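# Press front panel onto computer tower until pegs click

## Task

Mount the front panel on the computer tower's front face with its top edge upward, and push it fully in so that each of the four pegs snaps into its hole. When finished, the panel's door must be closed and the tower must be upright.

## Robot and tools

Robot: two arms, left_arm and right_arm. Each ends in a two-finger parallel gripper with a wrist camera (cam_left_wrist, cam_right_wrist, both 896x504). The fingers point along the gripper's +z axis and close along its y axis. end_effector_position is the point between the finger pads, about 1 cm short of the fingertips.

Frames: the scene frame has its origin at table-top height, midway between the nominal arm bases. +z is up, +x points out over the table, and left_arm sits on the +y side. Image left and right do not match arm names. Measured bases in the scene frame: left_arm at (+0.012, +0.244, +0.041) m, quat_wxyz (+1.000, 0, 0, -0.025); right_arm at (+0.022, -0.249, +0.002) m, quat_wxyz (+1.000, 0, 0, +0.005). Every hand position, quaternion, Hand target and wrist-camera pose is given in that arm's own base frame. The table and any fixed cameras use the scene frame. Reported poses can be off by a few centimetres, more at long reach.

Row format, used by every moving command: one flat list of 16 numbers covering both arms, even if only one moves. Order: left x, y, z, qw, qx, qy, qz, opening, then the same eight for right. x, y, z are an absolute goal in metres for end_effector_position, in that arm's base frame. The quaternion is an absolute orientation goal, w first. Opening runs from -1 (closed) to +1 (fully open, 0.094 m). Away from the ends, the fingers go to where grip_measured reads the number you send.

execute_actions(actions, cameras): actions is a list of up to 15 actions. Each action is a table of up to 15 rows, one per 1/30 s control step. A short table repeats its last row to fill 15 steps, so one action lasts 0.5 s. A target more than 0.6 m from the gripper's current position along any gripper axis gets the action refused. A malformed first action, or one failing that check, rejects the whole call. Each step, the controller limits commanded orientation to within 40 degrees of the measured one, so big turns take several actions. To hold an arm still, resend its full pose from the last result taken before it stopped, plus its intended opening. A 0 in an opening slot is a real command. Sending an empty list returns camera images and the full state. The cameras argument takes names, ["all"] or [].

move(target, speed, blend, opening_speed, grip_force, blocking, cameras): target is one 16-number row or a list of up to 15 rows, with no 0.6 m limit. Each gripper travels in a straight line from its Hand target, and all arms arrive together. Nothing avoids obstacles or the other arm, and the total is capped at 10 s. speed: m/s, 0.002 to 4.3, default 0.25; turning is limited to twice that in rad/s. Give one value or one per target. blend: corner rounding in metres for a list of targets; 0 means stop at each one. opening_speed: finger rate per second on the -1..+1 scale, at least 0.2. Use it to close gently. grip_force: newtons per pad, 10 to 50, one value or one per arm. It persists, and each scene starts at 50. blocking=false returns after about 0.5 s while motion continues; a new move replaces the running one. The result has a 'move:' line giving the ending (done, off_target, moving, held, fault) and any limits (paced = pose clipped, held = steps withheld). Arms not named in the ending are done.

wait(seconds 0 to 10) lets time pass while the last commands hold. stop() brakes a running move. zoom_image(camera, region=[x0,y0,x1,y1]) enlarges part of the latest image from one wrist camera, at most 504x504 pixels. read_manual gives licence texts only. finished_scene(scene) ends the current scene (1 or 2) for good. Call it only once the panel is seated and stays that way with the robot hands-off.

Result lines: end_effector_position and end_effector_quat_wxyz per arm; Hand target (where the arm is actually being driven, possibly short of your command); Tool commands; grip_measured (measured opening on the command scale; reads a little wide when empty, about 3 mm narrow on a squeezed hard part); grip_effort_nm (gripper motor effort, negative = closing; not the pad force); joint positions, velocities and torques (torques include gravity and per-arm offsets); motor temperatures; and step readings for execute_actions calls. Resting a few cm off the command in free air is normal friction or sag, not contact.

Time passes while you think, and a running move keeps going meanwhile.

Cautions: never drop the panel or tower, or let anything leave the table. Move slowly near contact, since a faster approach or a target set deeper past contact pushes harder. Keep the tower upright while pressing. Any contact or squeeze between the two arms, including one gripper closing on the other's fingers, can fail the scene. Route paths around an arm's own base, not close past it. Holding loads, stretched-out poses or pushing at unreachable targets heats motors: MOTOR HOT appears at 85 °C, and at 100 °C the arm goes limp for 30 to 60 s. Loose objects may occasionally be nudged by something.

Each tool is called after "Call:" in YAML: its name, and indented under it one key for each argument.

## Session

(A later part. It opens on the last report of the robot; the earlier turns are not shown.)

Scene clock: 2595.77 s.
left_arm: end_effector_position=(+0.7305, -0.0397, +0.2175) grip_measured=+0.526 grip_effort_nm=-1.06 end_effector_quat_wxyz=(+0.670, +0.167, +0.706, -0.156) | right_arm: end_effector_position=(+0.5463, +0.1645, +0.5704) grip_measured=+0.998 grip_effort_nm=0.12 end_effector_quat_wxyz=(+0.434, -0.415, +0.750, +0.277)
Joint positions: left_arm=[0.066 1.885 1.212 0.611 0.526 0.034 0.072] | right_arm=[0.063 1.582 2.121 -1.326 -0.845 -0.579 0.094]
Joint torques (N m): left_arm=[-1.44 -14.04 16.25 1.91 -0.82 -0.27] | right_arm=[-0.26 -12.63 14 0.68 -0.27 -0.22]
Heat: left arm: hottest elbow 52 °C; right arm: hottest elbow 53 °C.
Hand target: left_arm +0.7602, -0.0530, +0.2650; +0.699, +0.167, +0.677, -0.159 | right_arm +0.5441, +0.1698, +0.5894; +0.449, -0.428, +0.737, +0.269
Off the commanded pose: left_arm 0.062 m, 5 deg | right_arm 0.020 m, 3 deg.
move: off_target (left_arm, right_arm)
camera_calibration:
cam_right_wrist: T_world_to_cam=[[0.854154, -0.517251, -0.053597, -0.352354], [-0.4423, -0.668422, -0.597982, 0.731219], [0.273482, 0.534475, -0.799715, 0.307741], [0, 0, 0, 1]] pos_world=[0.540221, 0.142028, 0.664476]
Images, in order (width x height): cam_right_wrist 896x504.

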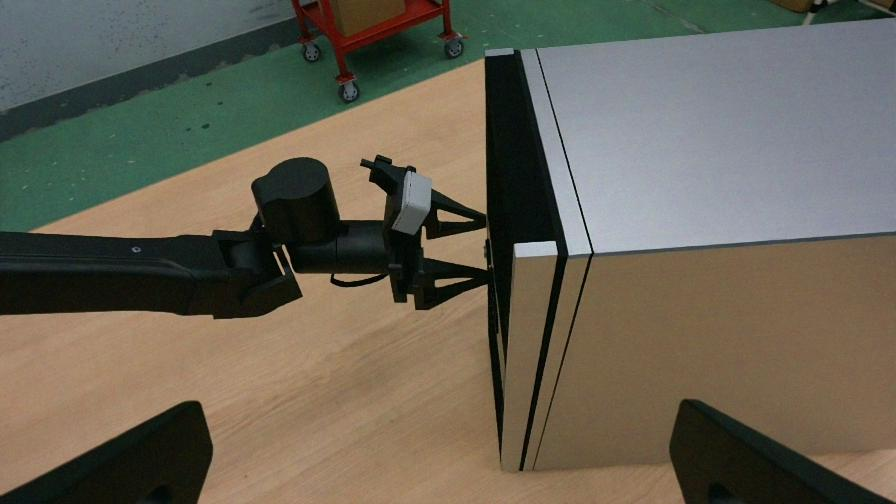

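Call:
move:
  target: [0.7950,-0.0650,0.2640,0.6996,0.1674,0.6788,-0.1583,0.20,0.545,0.17,0.59,0.4484,-0.4286,0.7370,0.2685,1]
  speed: 0.02

Call:
move:
  target: [0.8150,-0.0750,0.2640,0.6996,0.1674,0.6788,-0.1583,0.20,0.545,0.17,0.59,0.4484,-0.4286,0.7370,0.2685,1]
  speed: 0.02
  cameras: ["cam_right_wrist"]

Call:
zoom_image:
  camera: "cam_right_wrist"
  region: [460, 210, 660, 310]

Scene clock: 2604.63 s.
left_arm: end_effector_position=(+0.7320, -0.0402, +0.2175) grip_measured=+0.526 grip_effort_nm=-1.06 end_effector_quat_wxyz=(+0.667, +0.168, +0.709, -0.156) | right_arm: end_effector_position=(+0.5463, +0.1645, +0.5704) grip_measured=+0.998 grip_effort_nm=0.12 end_effector_quat_wxyz=(+0.434, -0.415, +0.750, +0.277)
Joint positions: left_arm=[0.065 1.885 1.219 0.593 0.526 0.038 0.072] | right_arm=[0.063 1.582 2.121 -1.326 -0.845 -0.579 0.094]
Joint torques (N m): left_arm=[-3.37 -11.75 19.96 1.81 -1.73 -0.31] | right_arm=[-0.44 -12.86 13.96 0.65 -0.31 -0.19]
Heat: left arm: hottest elbow 54 °C; right arm: hottest elbow 54 °C.
Hand target: left_arm +0.7763, -0.0650, +0.2653; +0.699, +0.166, +0.677, -0.160 | right_arm +0.5441, +0.1698, +0.5894; +0.449, -0.428, +0.737, +0.269
Off the commanded pose: left_arm 0.082 m, 5 deg | right_arm 0.020 m, 3 deg.
move: off_target (left_arm, right_arm)

Scene clock: 2607.20 s.
left_arm: end_effector_position=(+0.7453, -0.0403, +0.2181) grip_measured=+0.526 grip_effort_nm=-1.06 end_effector_quat_wxyz=(+0.665, +0.171, +0.710, -0.158) | right_arm: end_effector_position=(+0.5463, +0.1645, +0.5704) grip_measured=+0.998 grip_effort_nm=0.13 end_effector_quat_wxyz=(+0.434, -0.415, +0.750, +0.277)
Joint positions: left_arm=[0.066 1.911 1.268 0.566 0.535 0.043 0.072] | right_arm=[0.063 1.582 2.121 -1.326 -0.845 -0.579 0.094]
Joint torques (N m): left_arm=[-4.6 -11.4 20.79 2.06 -2.77 -0.37] | right_arm=[-0.62 -13.1 13.96 0.72 -0.28 -0.18]
Motor temperatures (°C): left_arm=[24 33 55 26 25 22 28] | right_arm=[22 33 54 22 24 23 24]
Heat: left arm: hottest elbow 55 °C; right arm: hottest elbow 54 °C.
Hand target: left_arm +0.7920, -0.0752, +0.2655; +0.699, +0.166, +0.677, -0.161 | right_arm +0.5441, +0.1698, +0.5894; +0.449, -0.428, +0.737, +0.269
Off the commanded pose: left_arm 0.090 m, 5 deg | right_arm 0.020 m, 3 deg.
move: off_target (left_arm, right_arm)
camera_calibration:
cam_right_wrist: T_world_to_cam=[[0.854154, -0.517251, -0.053597, -0.352354], [-0.4423, -0.668422, -0.597982, 0.731219], [0.273482, 0.534475, -0.799715, 0.307741], [0, 0, 0, 1]] pos_world=[0.540221, 0.142028, 0.664476]
Images, in order (width x height): cam_right_wrist 896x504.

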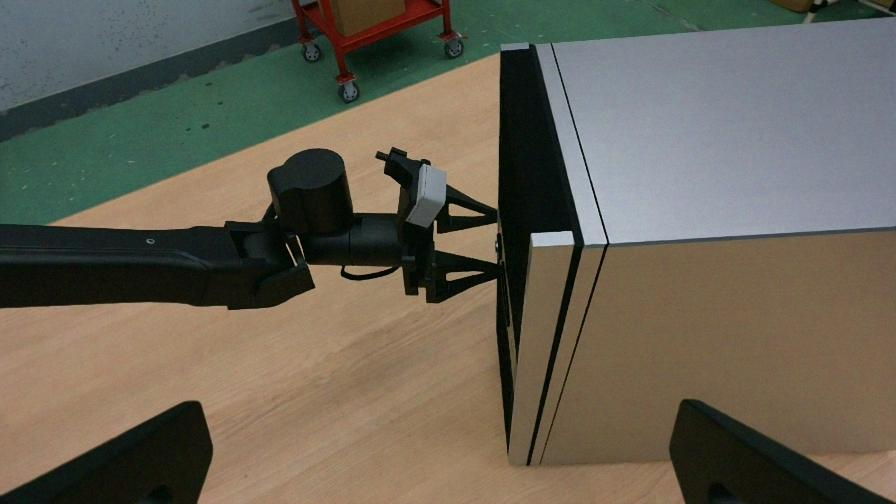

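Scaled by 2.520 from the camera's 896x504 image, which has a finer 1280x720 frame.

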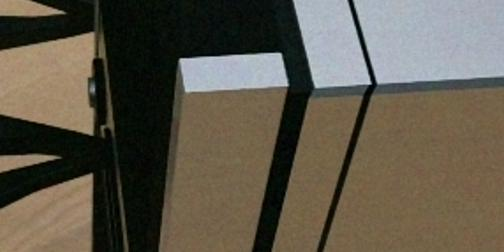

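Call:
move:
  target: [0.7600,-0.0430,0.2550,0.6996,0.1674,0.6788,-0.1583,0.20,0.545,0.17,0.59,0.4484,-0.4286,0.7370,0.2685,1]
  speed: 0.03

Call:
move:
  target: [0.7600,-0.0430,0.2550,0.6996,0.1674,0.6788,-0.1583,0.95,0.545,0.17,0.59,0.4484,-0.4286,0.7370,0.2685,1]
  speed: 0.03
  opening_speed: 0.4
  cameras: ["cam_left_wrist", "cam_right_wrist"]

Scene clock: 2619.03 s.
left_arm: end_effector_position=(+0.7441, -0.0390, +0.2186) grip_measured=+0.526 grip_effort_nm=-1.06 end_effector_quat_wxyz=(+0.668, +0.173, +0.706, -0.160) | right_arm: end_effector_position=(+0.5463, +0.1645, +0.5704) grip_measured=+0.998 grip_effort_nm=0.12 end_effector_quat_wxyz=(+0.434, -0.415, +0.750, +0.277)
Joint positions: left_arm=[0.069 1.913 1.264 0.583 0.544 0.039 0.072] | right_arm=[0.063 1.582 2.121 -1.326 -0.845 -0.579 0.094]
Joint torques (N m): left_arm=[-0.67 -16.26 11.4 3.78 -0.81 -0.31] | right_arm=[-0.44 -12.75 13.93 0.79 -0.27 -0.19]
Motor temperatures (°C): left_arm=[24 33 59 26 28 22 28] | right_arm=[22 33 55 22 24 23 24]
Heat: left arm: hottest elbow 59 °C; right arm: hottest elbow 55 °C.
Hand target: left_arm +0.7567, -0.0429, +0.2551; +0.698, +0.168, +0.678, -0.159 | right_arm +0.5441, +0.1698, +0.5894; +0.449, -0.428, +0.737, +0.269
Off the commanded pose: left_arm 0.040 m, 5 deg | right_arm 0.020 m, 3 deg.
move: off_target (left_arm, right_arm)

Scene clock: 2621.23 s.
left_arm: end_effector_position=(+0.7461, -0.0369, +0.2180) grip_measured=+0.947 grip_effort_nm=0.07 end_effector_quat_wxyz=(+0.670, +0.164, +0.707, -0.155) | right_arm: end_effector_position=(+0.5463, +0.1645, +0.5704) grip_measured=+0.998 grip_effort_nm=0.12 end_effector_quat_wxyz=(+0.434, -0.415, +0.750, +0.277)
Joint positions: left_arm=[0.068 1.916 1.263 0.591 0.522 0.032 0.091] | right_arm=[0.063 1.582 2.121 -1.326 -0.845 -0.579 0.094]
Joint torques (N m): left_arm=[-0.73 -16.73 11.56 3.49 0.12 -0.21] | right_arm=[-0.79 -12.92 14.02 0.58 -0.26 -0.2]
Motor temperatures (°C): left_arm=[24 33 59 26 28 22 28] | right_arm=[22 33 55 22 24 23 24]
Heat: left arm: hottest elbow 59 °C; right arm: hottest elbow 55 °C.
Hand target: left_arm +0.7571, -0.0428, +0.2551; +0.698, +0.167, +0.678, -0.158 | right_arm +0.5441, +0.1698, +0.5894; +0.449, -0.428, +0.737, +0.269
Off the commanded pose: left_arm 0.040 m, 5 deg | right_arm 0.020 m, 3 deg.
move: off_target (left_arm, right_arm)
camera_calibration:
cam_left_wrist: T_world_to_cam=[[-0.437788, -0.898994, -0.0123003, 0.297326], [-0.418726, 0.215978, -0.882056, 0.55137], [0.795619, -0.381003, -0.470985, -0.415407], [0, 0, 0, 1]] pos_world=[0.691545, -0.0100607, 0.294346]
cam_right_wrist: T_world_to_cam=[[0.854154, -0.517251, -0.053597, -0.352354], [-0.4423, -0.668422, -0.597982, 0.731219], [0.273482, 0.534475, -0.799715, 0.307741], [0, 0, 0, 1]] pos_world=[0.540221, 0.142028, 0.664476]

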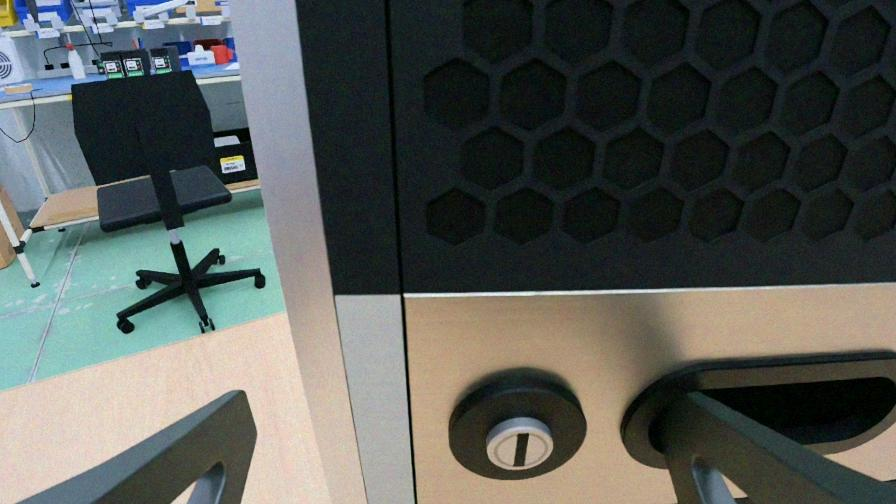

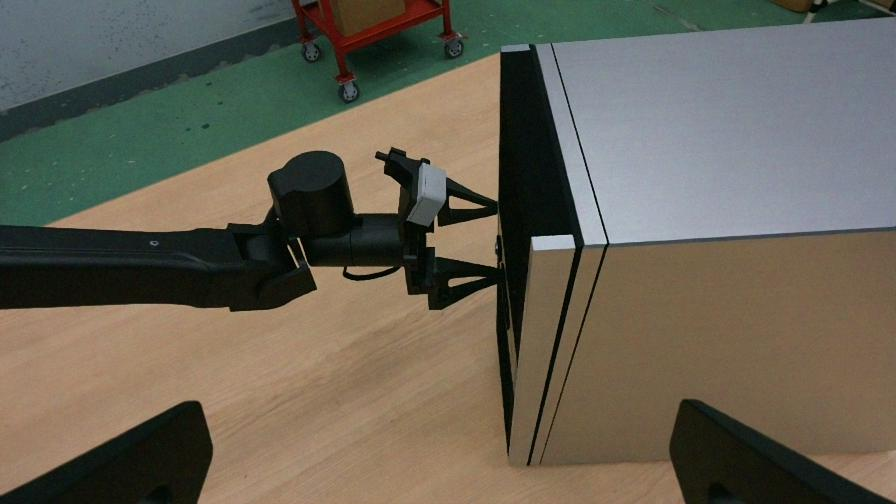

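Call:
move:
  target:
    - [0.7000,-0.0150,0.2450,0.6990,0.1660,0.6785,-0.1583,0.95,0.545,0.17,0.59,0.4484,-0.4286,0.7370,0.2685,1]
    - [0.5800,0.0440,0.2500,0.6990,0.1660,0.6785,-0.1583,0.95,0.545,0.17,0.59,0.4484,-0.4286,0.7370,0.2685,1]
  speed: [0.04,0.15]
  cameras: ["cam_left_wrist","cam_right_wrist"]

Call:
zoom_image:
  camera: "cam_right_wrist"
  region: [480, 200, 680, 300]

Call:
zoom_image:
  camera: "cam_right_wrist"
  region: [440, 10, 640, 110]

Call:
zoom_image:
  camera: "cam_right_wrist"
  region: [460, 390, 600, 490]

Scene clock: 2636.67 s.
left_arm: end_effector_position=(+0.5819, +0.0425, +0.2427) grip_measured=+0.948 grip_effort_nm=0.06 end_effector_quat_wxyz=(+0.692, +0.167, +0.684, -0.158) | right_arm: end_effector_position=(+0.5463, +0.1645, +0.5704) grip_measured=+0.998 grip_effort_nm=0.12 end_effector_quat_wxyz=(+0.434, -0.415, +0.750, +0.277)
Joint positions: left_arm=[0.276 1.588 0.812 0.788 0.74 0.006 0.092] | right_arm=[0.063 1.582 2.121 -1.326 -0.845 -0.579 0.094]
Joint torques (N m): left_arm=[0.21 -11.63 6.78 2.58 0.06 -0.08] | right_arm=[-0.15 -13.04 13.76 0.54 -0.3 -0.18]
Motor temperatures (°C): left_arm=[24 33 57 27 26 22 27] | right_arm=[22 33 55 22 24 23 24]
Heat: left arm: hottest elbow 57 °C; right arm: hottest elbow 55 °C.
Hand target: left_arm +0.5800, +0.0440, +0.2499; +0.698, +0.166, +0.678, -0.158 | right_arm +0.5441, +0.1698, +0.5894; +0.449, -0.428, +0.737, +0.269
Off the commanded pose: left_arm 0.008 m, 1 deg | right_arm 0.020 m, 3 deg.
move: off_target (right_arm)
camera_calibration:
cam_left_wrist: T_world_to_cam=[[-0.445467, -0.894935, -0.0255092, 0.304514], [-0.361314, 0.205772, -0.909456, 0.460945], [0.819153, -0.395916, -0.415017, -0.269529], [0, 0, 0, 1]] pos_world=[0.522982, 0.0709597, 0.315118]
cam_right_wrist: T_world_to_cam=[[0.854154, -0.517251, -0.053597, -0.352354], [-0.4423, -0.668422, -0.597982, 0.731219], [0.273482, 0.534475, -0.799715, 0.307741], [0, 0, 0, 1]] pos_world=[0.540221, 0.142028, 0.664476]

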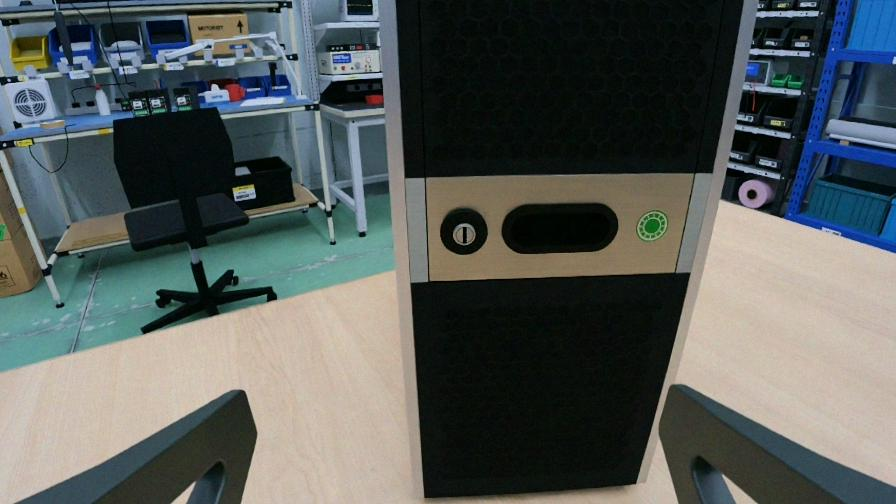

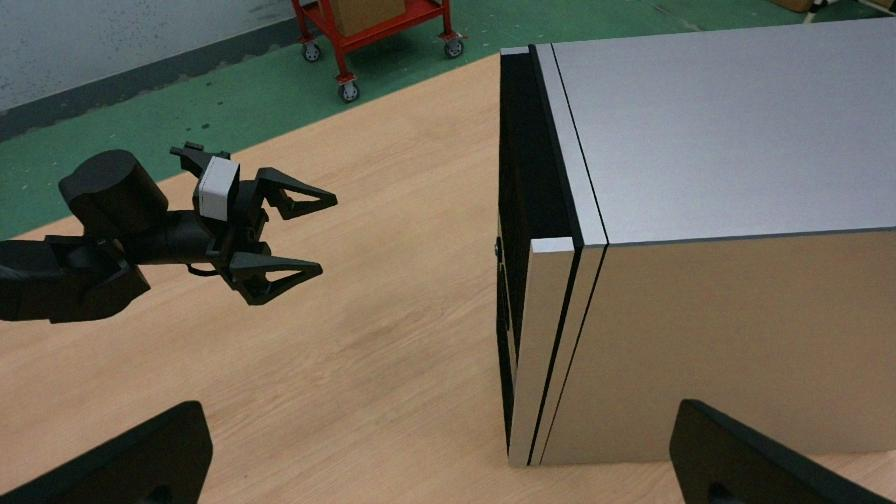

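Scaled by 2.520 from the camera's 896x504 image, which has a finer 1280x720 frame.

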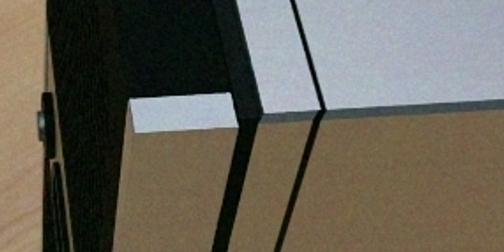

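Scaled by 2.520 from the camera's 896x504 image, which has a finer 1280x720 frame.

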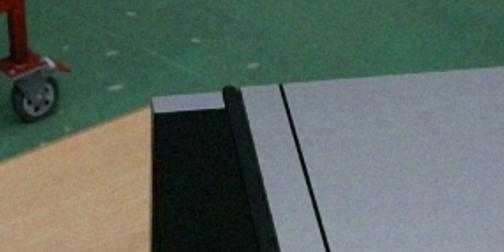

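Scaled by 3.600 from the camera's 896x504 image, which has a finer 1280x720 frame.

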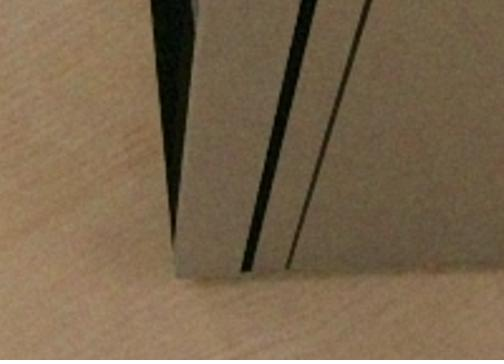

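Call:
move:
  target:
    - [0.6000,0.0500,0.3500,0.6896,0.1561,0.6896,-0.1561,-0.9,0.545,0.17,0.59,0.4484,-0.4286,0.7370,0.2685,1]
    - [0.6600,0.0350,0.4250,0.6896,0.1561,0.6896,-0.1561,-0.9,0.545,0.17,0.59,0.4484,-0.4286,0.7370,0.2685,1]
  speed: 0.15
  cameras: ["cam_right_wrist"]

Scene clock: 2658.23 s.
left_arm: end_effector_position=(+0.6481, +0.0360, +0.4099) grip_measured=-0.898 grip_effort_nm=-0.12 end_effector_quat_wxyz=(+0.684, +0.153, +0.696, -0.157) | right_arm: end_effector_position=(+0.5463, +0.1645, +0.5704) grip_measured=+0.998 grip_effort_nm=0.12 end_effector_quat_wxyz=(+0.434, -0.415, +0.750, +0.277)
Joint positions: left_arm=[0.222 1.493 1.231 0.241 0.663 0.003 0.005] | right_arm=[0.063 1.582 2.121 -1.326 -0.845 -0.579 0.094]
Joint torques (N m): left_arm=[-0.03 -10.29 12.74 1.7 -0.09 0] | right_arm=[-0.62 -12.75 13.9 0.54 -0.29 -0.2]
Motor temperatures (°C): left_arm=[24 32 52 26 25 22 27] | right_arm=[22 33 56 22 24 23 24]
Heat: left arm: hottest elbow 52 °C; right arm: hottest elbow 56 °C.
Hand target: left_arm +0.6588, +0.0349, +0.4247; +0.690, +0.156, +0.690, -0.156 | right_arm +0.5441, +0.1698, +0.5894; +0.449, -0.428, +0.737, +0.269
Off the commanded pose: left_arm 0.019 m, 1 deg | right_arm 0.020 m, 3 deg.
move: off_target (left_arm, right_arm)
camera_calibration:
cam_right_wrist: T_world_to_cam=[[0.854154, -0.517251, -0.053597, -0.352354], [-0.4423, -0.668422, -0.597982, 0.731219], [0.273482, 0.534475, -0.799715, 0.307741], [0, 0, 0, 1]] pos_world=[0.540221, 0.142028, 0.664476]
Images, in order (width x height): cam_right_wrist 896x504.

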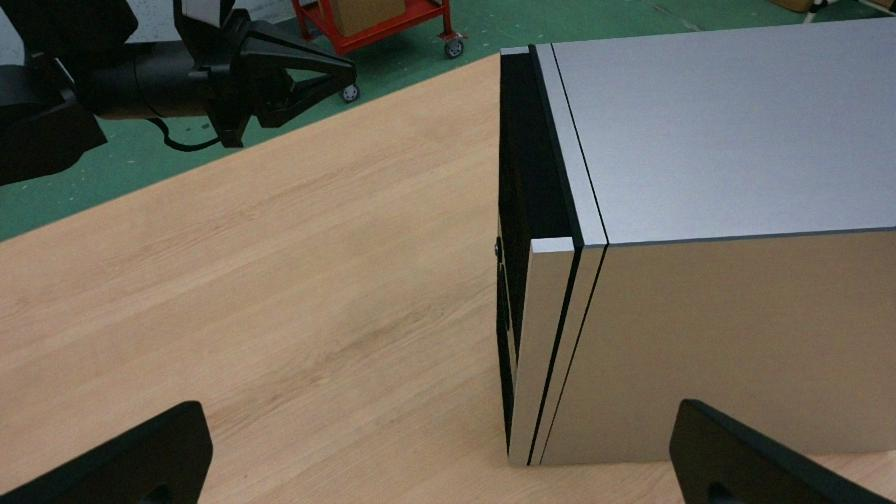

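Call:
move:
  target: [0.7350,-0.0010,0.4170,0.6896,0.1561,0.6896,-0.1561,-0.9,0.545,0.17,0.59,0.4484,-0.4286,0.7370,0.2685,1]
  speed: 0.06
  cameras: ["cam_right_wrist"]

Scene clock: 2667.07 s.
left_arm: end_effector_position=(+0.7229, +0.0014, +0.4060) grip_measured=-0.898 grip_effort_nm=-0.12 end_effector_quat_wxyz=(+0.685, +0.154, +0.695, -0.156) | right_arm: end_effector_position=(+0.5463, +0.1645, +0.5704) grip_measured=+0.998 grip_effort_nm=0.12 end_effector_quat_wxyz=(+0.434, -0.415, +0.750, +0.277)
Joint positions: left_arm=[0.134 1.666 1.425 0.225 0.575 0.003 0.005] | right_arm=[0.063 1.582 2.121 -1.326 -0.845 -0.579 0.094]
Joint torques (N m): left_arm=[-0.38 -12.86 12.83 1.72 -0.11 -0.01] | right_arm=[-0.56 -12.69 13.98 0.83 -0.3 -0.21]
Motor temperatures (°C): left_arm=[24 32 51 26 25 22 27] | right_arm=[22 33 56 22 24 23 24]
Heat: left arm: hottest elbow 51 °C; right arm: hottest elbow 56 °C.
Hand target: left_arm +0.7340, -0.0010, +0.4167; +0.690, +0.156, +0.690, -0.156 | right_arm +0.5441, +0.1698, +0.5894; +0.449, -0.428, +0.737, +0.269
Off the commanded pose: left_arm 0.017 m, 1 deg | right_arm 0.020 m, 3 deg.
move: off_target (left_arm, right_arm)
camera_calibration:
cam_right_wrist: T_world_to_cam=[[0.854154, -0.517251, -0.053597, -0.352354], [-0.4423, -0.668422, -0.597982, 0.731219], [0.273482, 0.534475, -0.799715, 0.307741], [0, 0, 0, 1]] pos_world=[0.540221, 0.142028, 0.664476]
Images, in order (width x height): cam_right_wrist 896x504.

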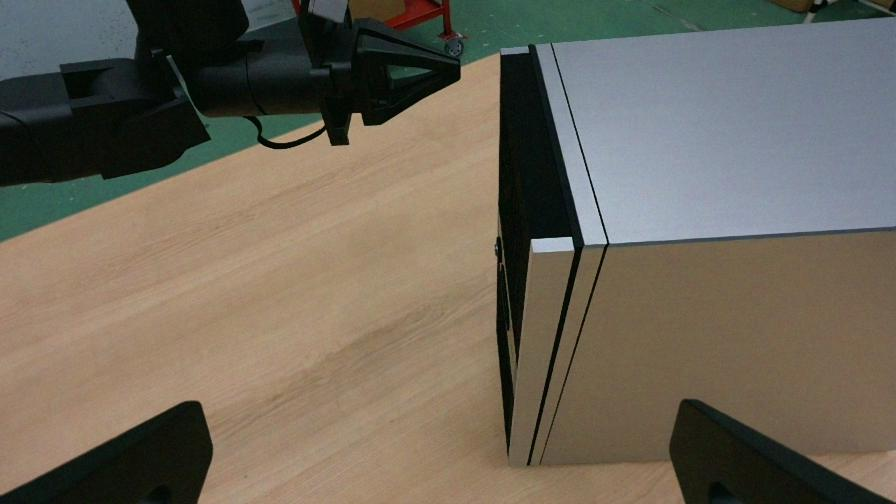

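Call:
move:
  target:
    - [0.7600,-0.0120,0.4150,0.6896,0.1561,0.6896,-0.1561,-0.9,0.545,0.17,0.59,0.4484,-0.4286,0.7370,0.2685,1]
    - [0.7750,-0.0190,0.4150,0.6896,0.1561,0.6896,-0.1561,-0.9,0.545,0.17,0.59,0.4484,-0.4286,0.7370,0.2685,1]
  speed: [0.05,0.02]
  cameras: ["cam_right_wrist"]

Call:
zoom_image:
  camera: "cam_right_wrist"
  region: [440, 10, 640, 110]

Scene clock: 2679.63 s.
left_arm: end_effector_position=(+0.7533, -0.0114, +0.4070) grip_measured=-0.899 grip_effort_nm=-0.09 end_effector_quat_wxyz=(+0.683, +0.153, +0.697, -0.156) | right_arm: end_effector_position=(+0.5463, +0.1645, +0.5704) grip_measured=+0.998 grip_effort_nm=0.12 end_effector_quat_wxyz=(+0.434, -0.415, +0.750, +0.277)
Joint positions: left_arm=[0.106 1.738 1.524 0.193 0.546 0.003 0.005] | right_arm=[0.063 1.582 2.121 -1.326 -0.845 -0.579 0.094]
Joint torques (N m): left_arm=[-1.14 -12.16 14.49 2 -0.46 0] | right_arm=[-0.26 -12.1 13.97 0.64 -0.26 -0.22]
Motor temperatures (°C): left_arm=[24 32 52 26 25 22 27] | right_arm=[22 33 57 22 24 23 24]
Heat: left arm: hottest elbow 52 °C; right arm: hottest elbow 57 °C.
Hand target: left_arm +0.7725, -0.0192, +0.4141; +0.690, +0.156, +0.690, -0.156 | right_arm +0.5441, +0.1698, +0.5894; +0.449, -0.428, +0.737, +0.269
Off the commanded pose: left_arm 0.024 m, 1 deg | right_arm 0.020 m, 3 deg.
move: off_target (left_arm, right_arm)
camera_calibration:
cam_right_wrist: T_world_to_cam=[[0.854154, -0.517251, -0.053597, -0.352354], [-0.4423, -0.668422, -0.597982, 0.731219], [0.273482, 0.534475, -0.799715, 0.307741], [0, 0, 0, 1]] pos_world=[0.540221, 0.142028, 0.664476]
Images, in order (width x height): cam_right_wrist 896x504.

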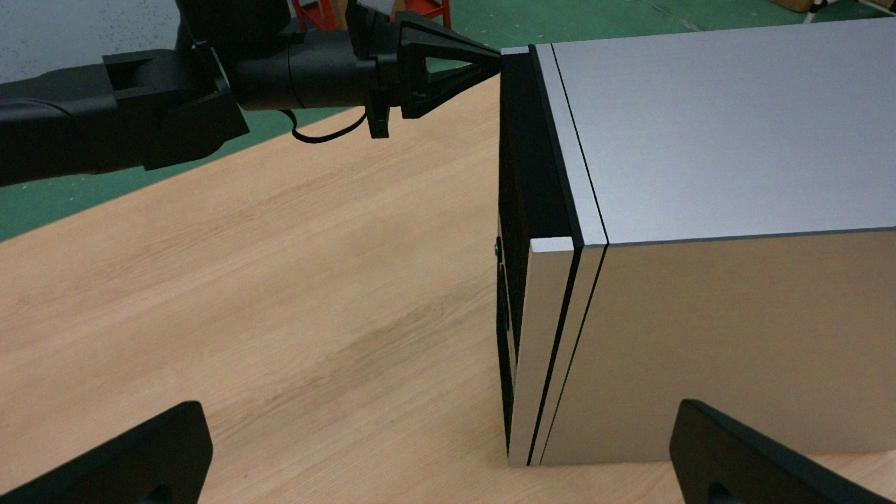

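Scaled by 2.520 from the camera's 896x504 image, which has a finer 1280x720 frame.

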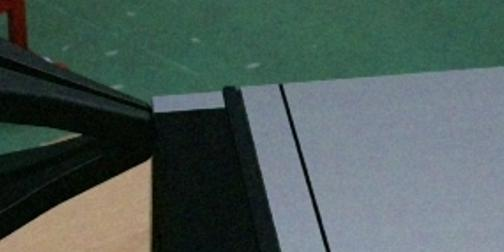

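Call:
move:
  target:
    - [0.7930,-0.0280,0.4150,0.6896,0.1561,0.6896,-0.1561,-0.9,0.545,0.17,0.59,0.4484,-0.4286,0.7370,0.2685,1]
    - [0.8110,-0.0370,0.4150,0.6896,0.1561,0.6896,-0.1561,-0.9,0.545,0.17,0.59,0.4484,-0.4286,0.7370,0.2685,1]
  speed: 0.02
  cameras: ["cam_right_wrist"]

Call:
zoom_image:
  camera: "cam_right_wrist"
  region: [440, 10, 640, 110]

Scene clock: 2688.33 s.
left_arm: end_effector_position=(+0.7683, +0.0030, +0.4078) grip_measured=-0.899 grip_effort_nm=-0.08 end_effector_quat_wxyz=(+0.681, +0.139, +0.704, -0.145) | right_arm: end_effector_position=(+0.5463, +0.1645, +0.5704) grip_measured=+0.998 grip_effort_nm=0.13 end_effector_quat_wxyz=(+0.434, -0.415, +0.750, +0.277)
Joint positions: left_arm=[0.118 1.77 1.58 0.154 0.522 0.003 0.005] | right_arm=[0.063 1.582 2.121 -1.326 -0.845 -0.579 0.094]
Joint torques (N m): left_arm=[-4.6 -9.88 17.22 2.56 -0.8 0] | right_arm=[-0.91 -12.86 13.89 0.51 -0.27 -0.21]
Motor temperatures (°C): left_arm=[24 32 52 26 25 22 27] | right_arm=[22 33 57 22 24 23 24]
Heat: left arm: hottest elbow 52 °C; right arm: hottest elbow 57 °C.
Hand target: left_arm +0.8000, -0.0378, +0.4124; +0.690, +0.156, +0.689, -0.157 | right_arm +0.5441, +0.1698, +0.5894; +0.449, -0.428, +0.737, +0.269
Off the commanded pose: left_arm 0.059 m, 3 deg | right_arm 0.020 m, 3 deg.
move: off_target (left_arm, right_arm)
camera_calibration:
cam_right_wrist: T_world_to_cam=[[0.854154, -0.517251, -0.053597, -0.352354], [-0.4423, -0.668422, -0.597982, 0.731219], [0.273482, 0.534475, -0.799715, 0.307741], [0, 0, 0, 1]] pos_world=[0.540221, 0.142028, 0.664476]
Images, in order (width x height): cam_right_wrist 896x504.

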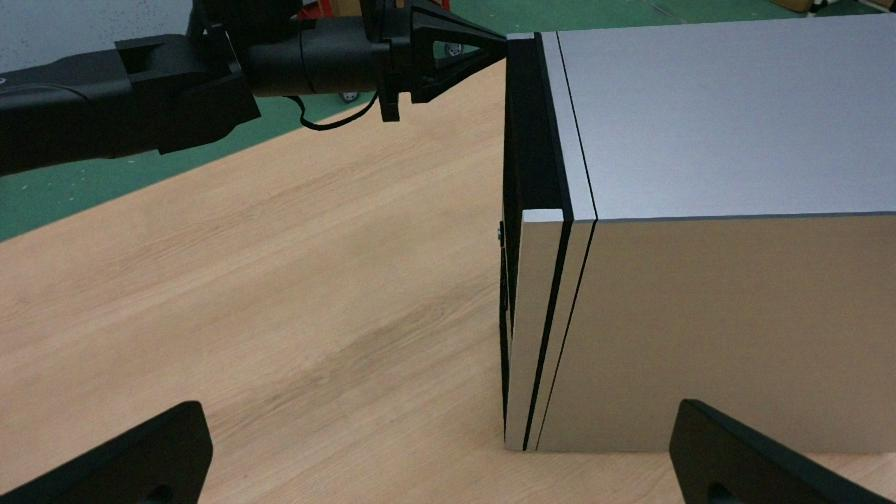

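Scaled by 2.520 from the camera's 896x504 image, which has a finer 1280x720 frame.

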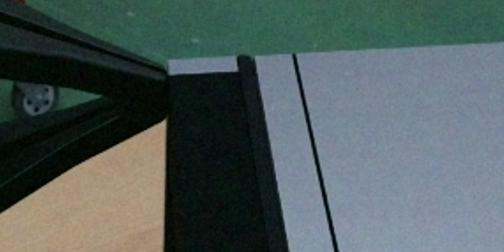

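Call:
move:
  target:
    - [0.7600,0.0030,0.4150,0.6896,0.1561,0.6896,-0.1561,-0.9,0.545,0.17,0.59,0.4484,-0.4286,0.7370,0.2685,1]
    - [0.7000,0.0330,0.4150,0.6896,0.1561,0.6896,-0.1561,-0.9,0.58,0.17,0.56,0.6125,-0.36,0.617,0.339,1]
  speed: [0.03,0.1]
  cameras: ["cam_right_wrist"]

Call:
zoom_image:
  camera: "cam_right_wrist"
  region: [400, 180, 540, 280]

Scene clock: 2702.80 s.
left_arm: end_effector_position=(+0.7034, +0.0293, +0.4050) grip_measured=-0.899 grip_effort_nm=-0.08 end_effector_quat_wxyz=(+0.681, +0.155, +0.697, -0.160) | right_arm: end_effector_position=(+0.5863, +0.1781, +0.5446) grip_measured=+0.998 grip_effort_nm=0.13 end_effector_quat_wxyz=(+0.600, -0.363, +0.624, +0.345)
Joint positions: left_arm=[0.19 1.631 1.383 0.223 0.64 0.003 0.005] | right_arm=[0.056 1.459 1.573 -0.191 -0.993 -0.07 0.094]
Joint torques (N m): left_arm=[0.56 -15.15 9.03 2.63 0.1 0.01] | right_arm=[-2.14 -14.68 10.32 1.89 0.09 0.09]
Motor temperatures (°C): left_arm=[24 31 52 26 25 22 26] | right_arm=[22 33 56 22 24 23 24]
Heat: left arm: hottest elbow 52 °C; right arm: hottest elbow 56 °C.
Hand target: left_arm +0.7000, +0.0330, +0.4149; +0.690, +0.156, +0.690, -0.156 | right_arm +0.5799, +0.1702, +0.5597; +0.612, -0.360, +0.617, +0.339
Off the commanded pose: left_arm 0.011 m, 1 deg | right_arm 0.019 m, 2 deg.
move: off_target (left_arm, right_arm)
camera_calibration:
cam_right_wrist: T_world_to_cam=[[0.858613, -0.512625, -0.000270856, -0.41336], [-0.236907, -0.396335, -0.887014, 0.731082], [0.454598, 0.761665, -0.461743, -0.0617467], [0, 0, 0, 1]] pos_world=[0.556184, 0.124885, 0.619856]
Images, in order (width x height): cam_right_wrist 896x504.

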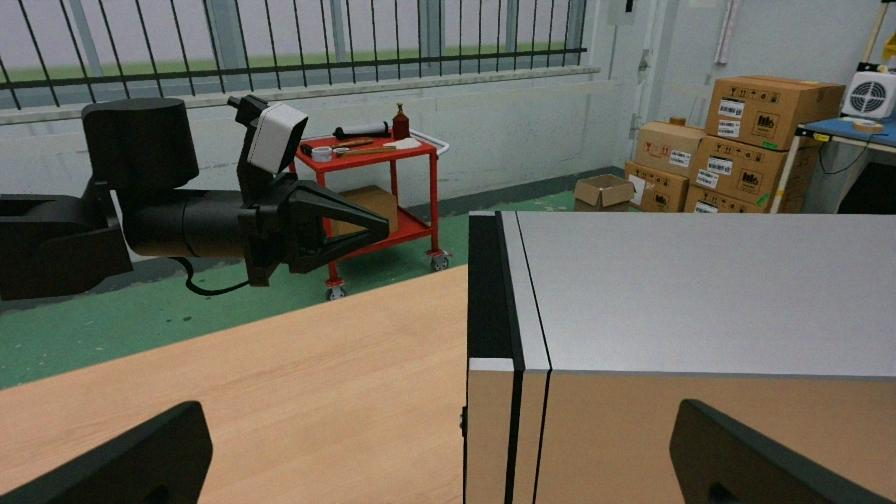

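Scaled by 3.600 from the camera's 896x504 image, which has a finer 1280x720 frame.

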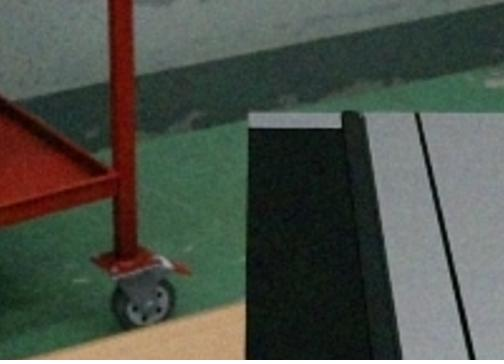

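Call:
zoom_image:
  camera: "cam_right_wrist"
  region: [450, 320, 590, 420]

Call:
zoom_image:
  camera: "cam_right_wrist"
  region: [470, 200, 540, 250]

Call:
zoom_image:
  camera: "cam_right_wrist"
  region: [490, 340, 560, 390]

Call:
zoom_image:
  camera: "cam_right_wrist"
  region: [470, 404, 610, 504]

Scaled by 3.600 from the camera's 896x504 image, which has a finer 1280x720 frame.

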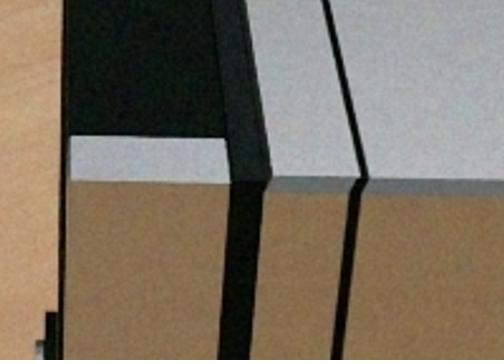

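Scaled by 7.200 from the camera's 896x504 image, which has a finer 1280x720 frame.

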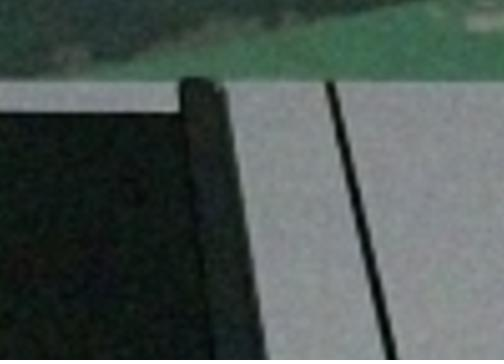

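Scaled by 7.200 from the camera's 896x504 image, which has a finer 1280x720 frame.

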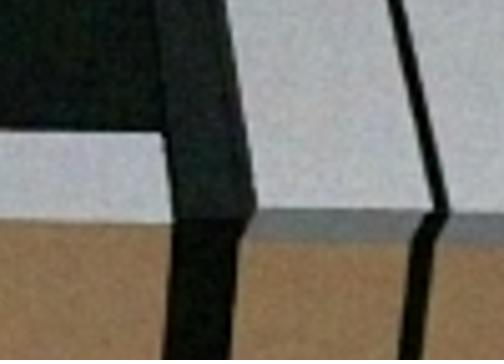

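Scaled by 3.600 from the camera's 896x504 image, which has a finer 1280x720 frame.

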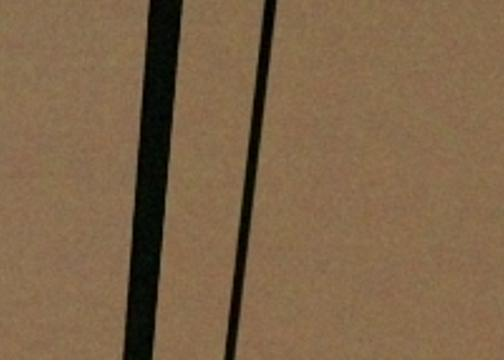

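Call:
move:
  target:
    - [0.5000,0.1300,0.3600,0.6896,0.1561,0.6896,-0.1561,-0.9,0.49,0.05,0.5,0.604,-0.295,0.695,0.257,1]
    - [0.5000,0.1300,0.3600,0.6896,0.1561,0.6896,-0.1561,-0.9,0.46,0.03,0.35,0.604,-0.295,0.695,0.257,1]
    - [0.5000,0.1300,0.3600,0.6896,0.1561,0.6896,-0.1561,-0.9,0.50,0.0,0.10,0.593,-0.368,0.625,0.349,1]
  speed: 0.25
  blend: [0.03,0.03,0]
  cameras: ["cam_left_wrist","cam_right_wrist"]

Call:
zoom_image:
  camera: "cam_right_wrist"
  region: [460, 130, 560, 230]

Call:
zoom_image:
  camera: "cam_right_wrist"
  region: [460, 0, 560, 100]

Scene clock: 2726.87 s.
left_arm: end_effector_position=(+0.5030, +0.1285, +0.3536) grip_measured=-0.899 grip_effort_nm=-0.08 end_effector_quat_wxyz=(+0.683, +0.153, +0.695, -0.162) | right_arm: end_effector_position=(+0.4899, +0.0088, +0.0952) grip_measured=+0.998 grip_effort_nm=0.12 end_effector_quat_wxyz=(+0.585, -0.368, +0.629, +0.357)
Joint positions: left_arm=[0.534 1.281 0.863 0.394 0.983 0.003 0.005] | right_arm=[-0.339 1.854 0.746 0.728 -1.404 -0.357 0.094]
Joint torques (N m): left_arm=[0.44 -8.82 8.36 2.43 0.1 -0.02] | right_arm=[-2.26 -12.04 7.58 1.54 -0.32 0.07]
Heat: left arm: hottest elbow 50 °C; right arm: hottest elbow 53 °C.
Hand target: left_arm +0.5000, +0.1299, +0.3599; +0.689, +0.156, +0.690, -0.156 | right_arm +0.4996, -0.0001, +0.1001; +0.592, -0.369, +0.626, +0.349
Off the commanded pose: left_arm 0.007 m, 1 deg | right_arm 0.014 m, 1 deg.
move: off_target (right_arm)
camera_calibration:
cam_left_wrist: T_world_to_cam=[[-0.432492, -0.901621, 0.00542545, 0.332511], [-0.394569, 0.183851, -0.900285, 0.531919], [0.810719, -0.391507, -0.435266, -0.114015], [0, 0, 0, 1]] pos_world=[0.446121, 0.157368, 0.427448]
cam_right_wrist: T_world_to_cam=[[0.871281, -0.490253, -0.0228553, -0.421846], [-0.252508, -0.407854, -0.877436, 0.249336], [0.420844, 0.770264, -0.479149, -0.0784228], [0, 0, 0, 1]] pos_world=[0.463509, -0.0447118, 0.171559]

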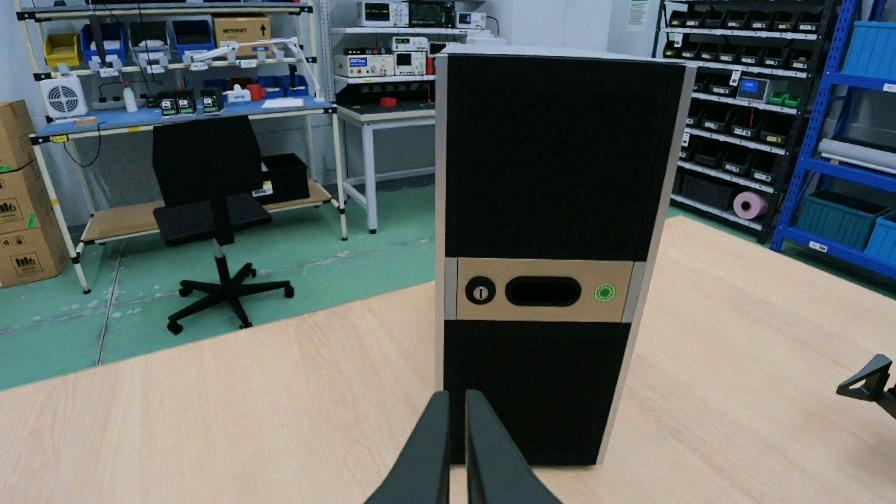

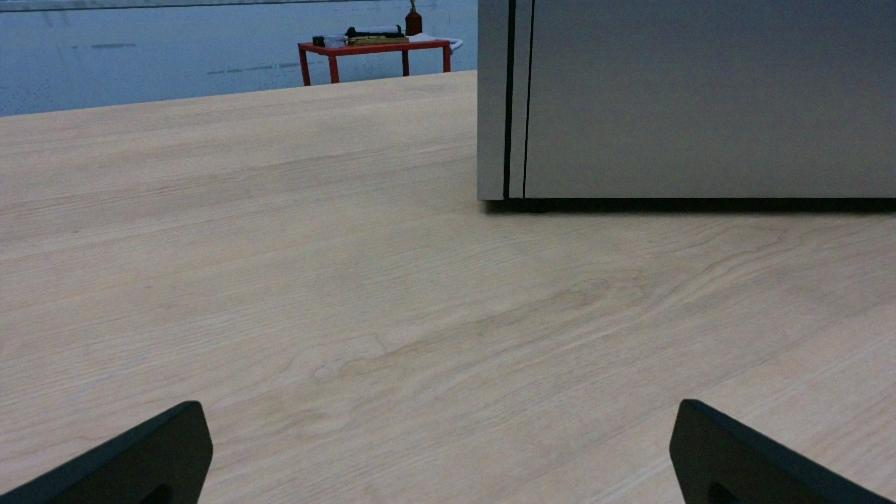

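Scaled by 5.040 from the camera's 896x504 image, which has a finer 1280x720 frame.

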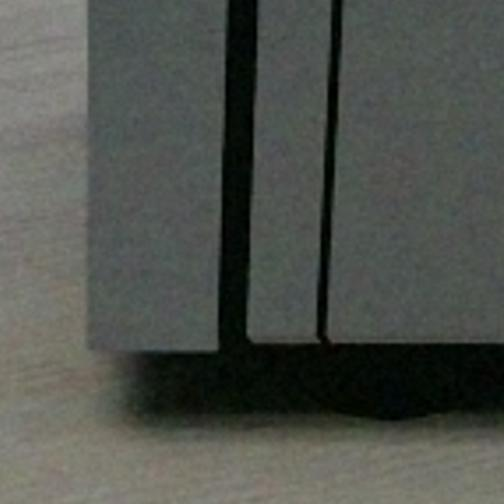

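Scaled by 5.040 from the camera's 896x504 image, which has a finer 1280x720 frame.

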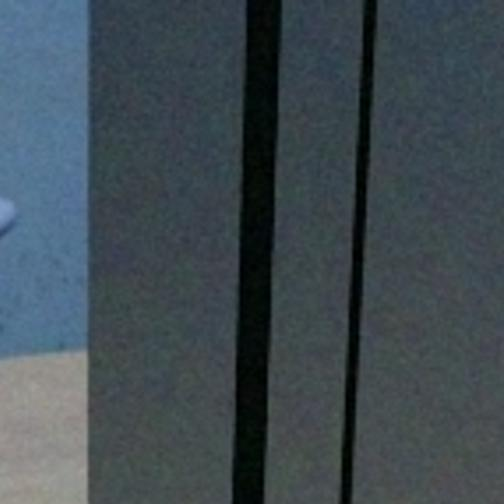

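Call:
move:
  target:
    - [0.5500,0.3000,0.3000,0.5175,0.4741,0.5648,-0.4344,-0.9,0.50,0.0,0.10,0.593,-0.368,0.625,0.349,1]
    - [0.6600,0.3000,0.1200,0.5175,0.4741,0.5648,-0.4344,-0.9,0.50,0.0,0.10,0.593,-0.368,0.625,0.349,1]
  speed: 0.2
  cameras: ["cam_left_wrist"]

Scene clock: 2744.67 s.
left_arm: end_effector_position=(+0.6511, +0.2963, +0.1206) grip_measured=-0.899 grip_effort_nm=-0.08 end_effector_quat_wxyz=(+0.636, +0.300, +0.641, -0.308) | right_arm: end_effector_position=(+0.4904, +0.0086, +0.0956) grip_measured=+0.998 grip_effort_nm=0.12 end_effector_quat_wxyz=(+0.586, -0.367, +0.628, +0.357)
Joint positions: left_arm=[0.673 2.278 1.614 0.419 1.562 0.231 0.005] | right_arm=[-0.339 1.856 0.746 0.742 -1.404 -0.345 0.094]
Joint torques (N m): left_arm=[-0.03 -18.49 10.11 1.72 0.26 0.13] | right_arm=[-1.67 -12.63 7.46 1.5 -0.31 0.07]
Heat: left arm: hottest elbow 49 °C; right arm: hottest elbow 52 °C.
Hand target: left_arm +0.6599, +0.2994, +0.1200; +0.640, +0.312, +0.635, -0.299 | right_arm +0.4997, -0.0001, +0.1000; +0.593, -0.368, +0.626, +0.349
Off the commanded pose: left_arm 0.010 m, 30 deg | right_arm 0.014 m, 1 deg.
joint sent to its limit (left arm) — joint 5 (wrist yaw), upper limit. The joint targets are off in orientation, not in position.
move: off_target (left_arm, right_arm)
camera_calibration:
cam_left_wrist: T_world_to_cam=[[-0.774822, -0.632175, 0.00217767, 0.69259], [-0.270433, 0.328338, -0.905019, 0.226684], [0.571416, -0.701818, -0.425365, -0.0232812], [0, 0, 0, 1]] pos_world=[0.611241, 0.34707, 0.193742]
Images, in order (width x height): cam_left_wrist 896x504.

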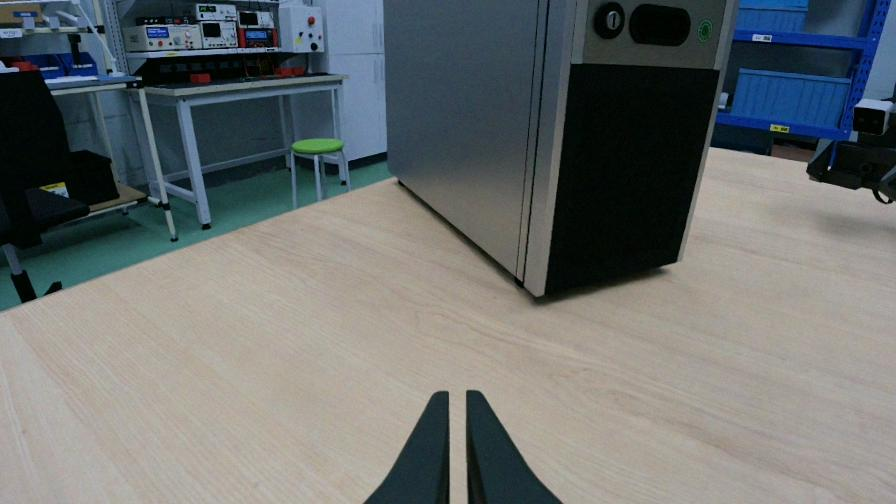

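Call:
execute_actions:
  actions: []

Call:
zoom_image:
  camera: "cam_left_wrist"
  region: [490, 200, 590, 300]

Call:
zoom_image:
  camera: "cam_left_wrist"
  region: [500, 0, 620, 100]

Scene clock: 2775.30 s.
left_arm: end_effector_position=(+0.6511, +0.2963, +0.1206) grip_measured=-0.899 grip_effort_nm=-0.08 end_effector_quat_wxyz=(+0.636, +0.300, +0.641, -0.308) | right_arm: end_effector_position=(+0.4904, +0.0086, +0.0956) grip_measured=+0.998 grip_effort_nm=0.12 end_effector_quat_wxyz=(+0.586, -0.367, +0.628, +0.357)
Joint positions: left_arm=[0.673 2.278 1.614 0.419 1.562 0.231 0.005] | right_arm=[-0.339 1.856 0.746 0.742 -1.404 -0.345 0.094]
Joint velocities: within noise
Joint torques (N m): left_arm=[-0.15 -18.26 10.18 1.73 0.26 0.13] | right_arm=[-2.08 -12.04 7.43 1.48 -0.31 0.08]
Motor temperatures (°C): left_arm=[24 33 47 26 25 22 26] | right_arm=[22 35 50 22 24 23 24]
Heat: left arm: hottest elbow 47 °C; right arm: hottest elbow 50 °C.
Hand target: left_arm +0.6599, +0.2994, +0.1200; +0.640, +0.312, +0.635, -0.299 | right_arm +0.4997, -0.0001, +0.1000; +0.593, -0.368, +0.626, +0.349
Tool commands: left_gripper/opening=-0.9 right_gripper/opening=+1.0
Off the commanded pose: left_arm 0.010 m, 30 deg | right_arm 0.014 m, 1 deg.
camera_calibration:
cam_left_wrist: T_world_to_cam=[[-0.774852, -0.632142, 0.0014213, 0.692742], [-0.269895, 0.328791, -0.905015, 0.226197], [0.571631, -0.701636, -0.425376, -0.0234736], [0, 0, 0, 1]] pos_world=[0.61124, 0.34707, 0.193742]
cam_right_wrist: T_world_to_cam=[[0.870936, -0.490874, -0.0226499, -0.422151], [-0.251833, -0.406288, -0.878356, 0.249468], [0.42196, 0.770696, -0.47747, -0.0789585], [0, 0, 0, 1]] pos_world=[0.463808, -0.0450138, 0.17186]

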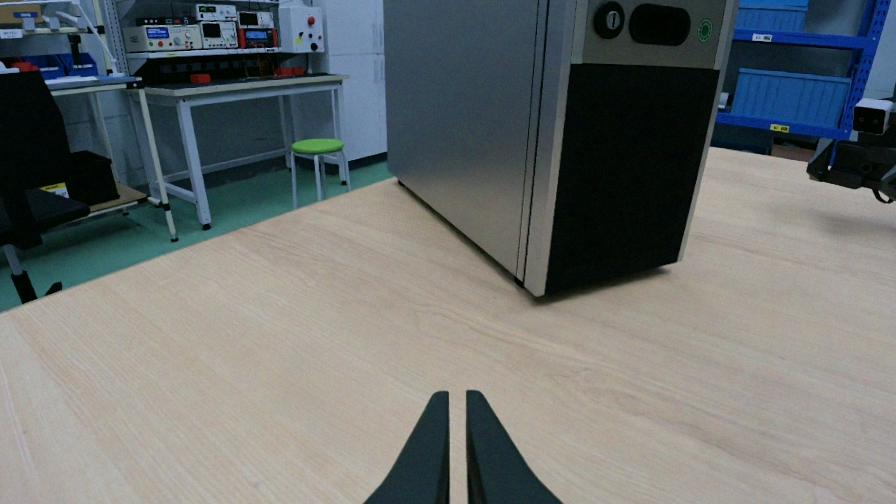

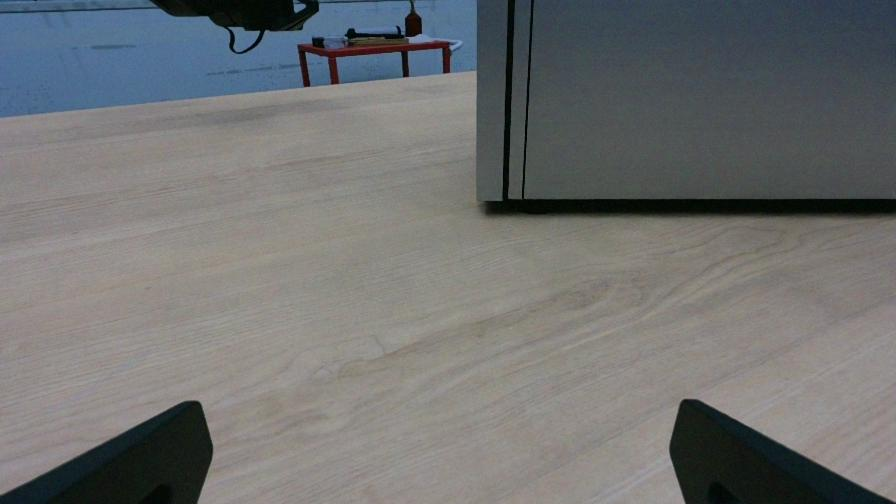

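Scaled by 5.040 from the camera's 896x504 image, which has a finer 1280x720 frame.

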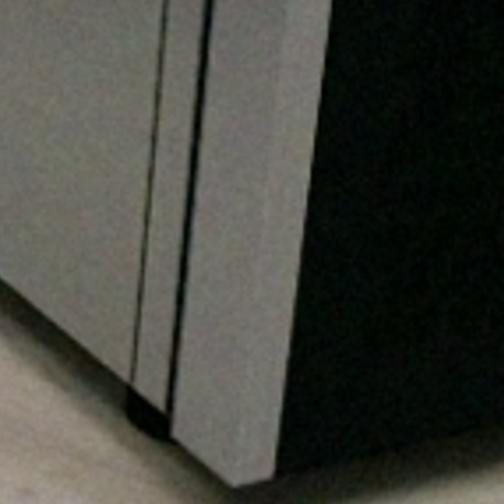

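Scaled by 4.200 from the camera's 896x504 image, which has a finer 1280x720 frame.

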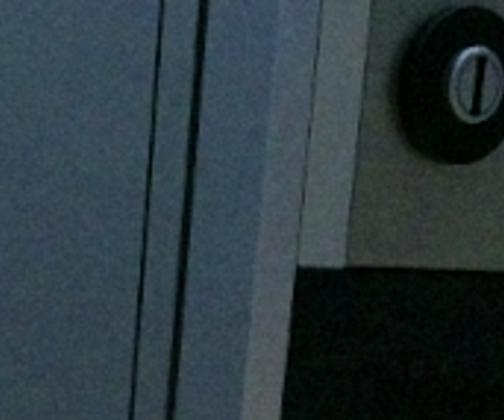

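Call:
zoom_image:
  camera: "cam_right_wrist"
  region: [460, 140, 560, 220]

Call:
zoom_image:
  camera: "cam_left_wrist"
  region: [505, 250, 545, 300]

Scaled by 5.040 from the camera's 896x504 image, which has a finer 1280x720 frame.

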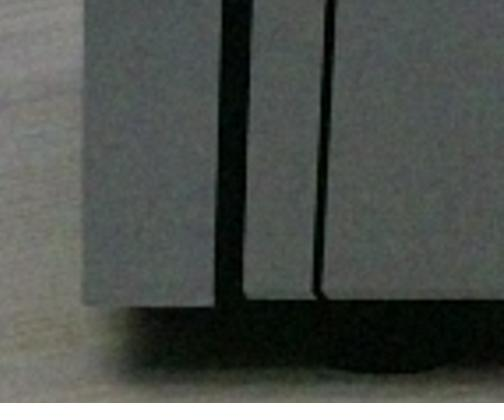

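Scaled by 10.080 from the camera's 896x504 image, which has a finer 1280x720 frame.

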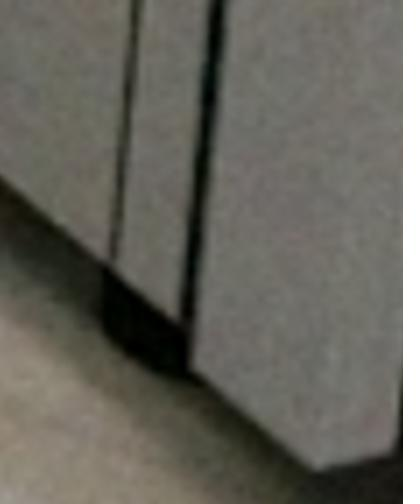

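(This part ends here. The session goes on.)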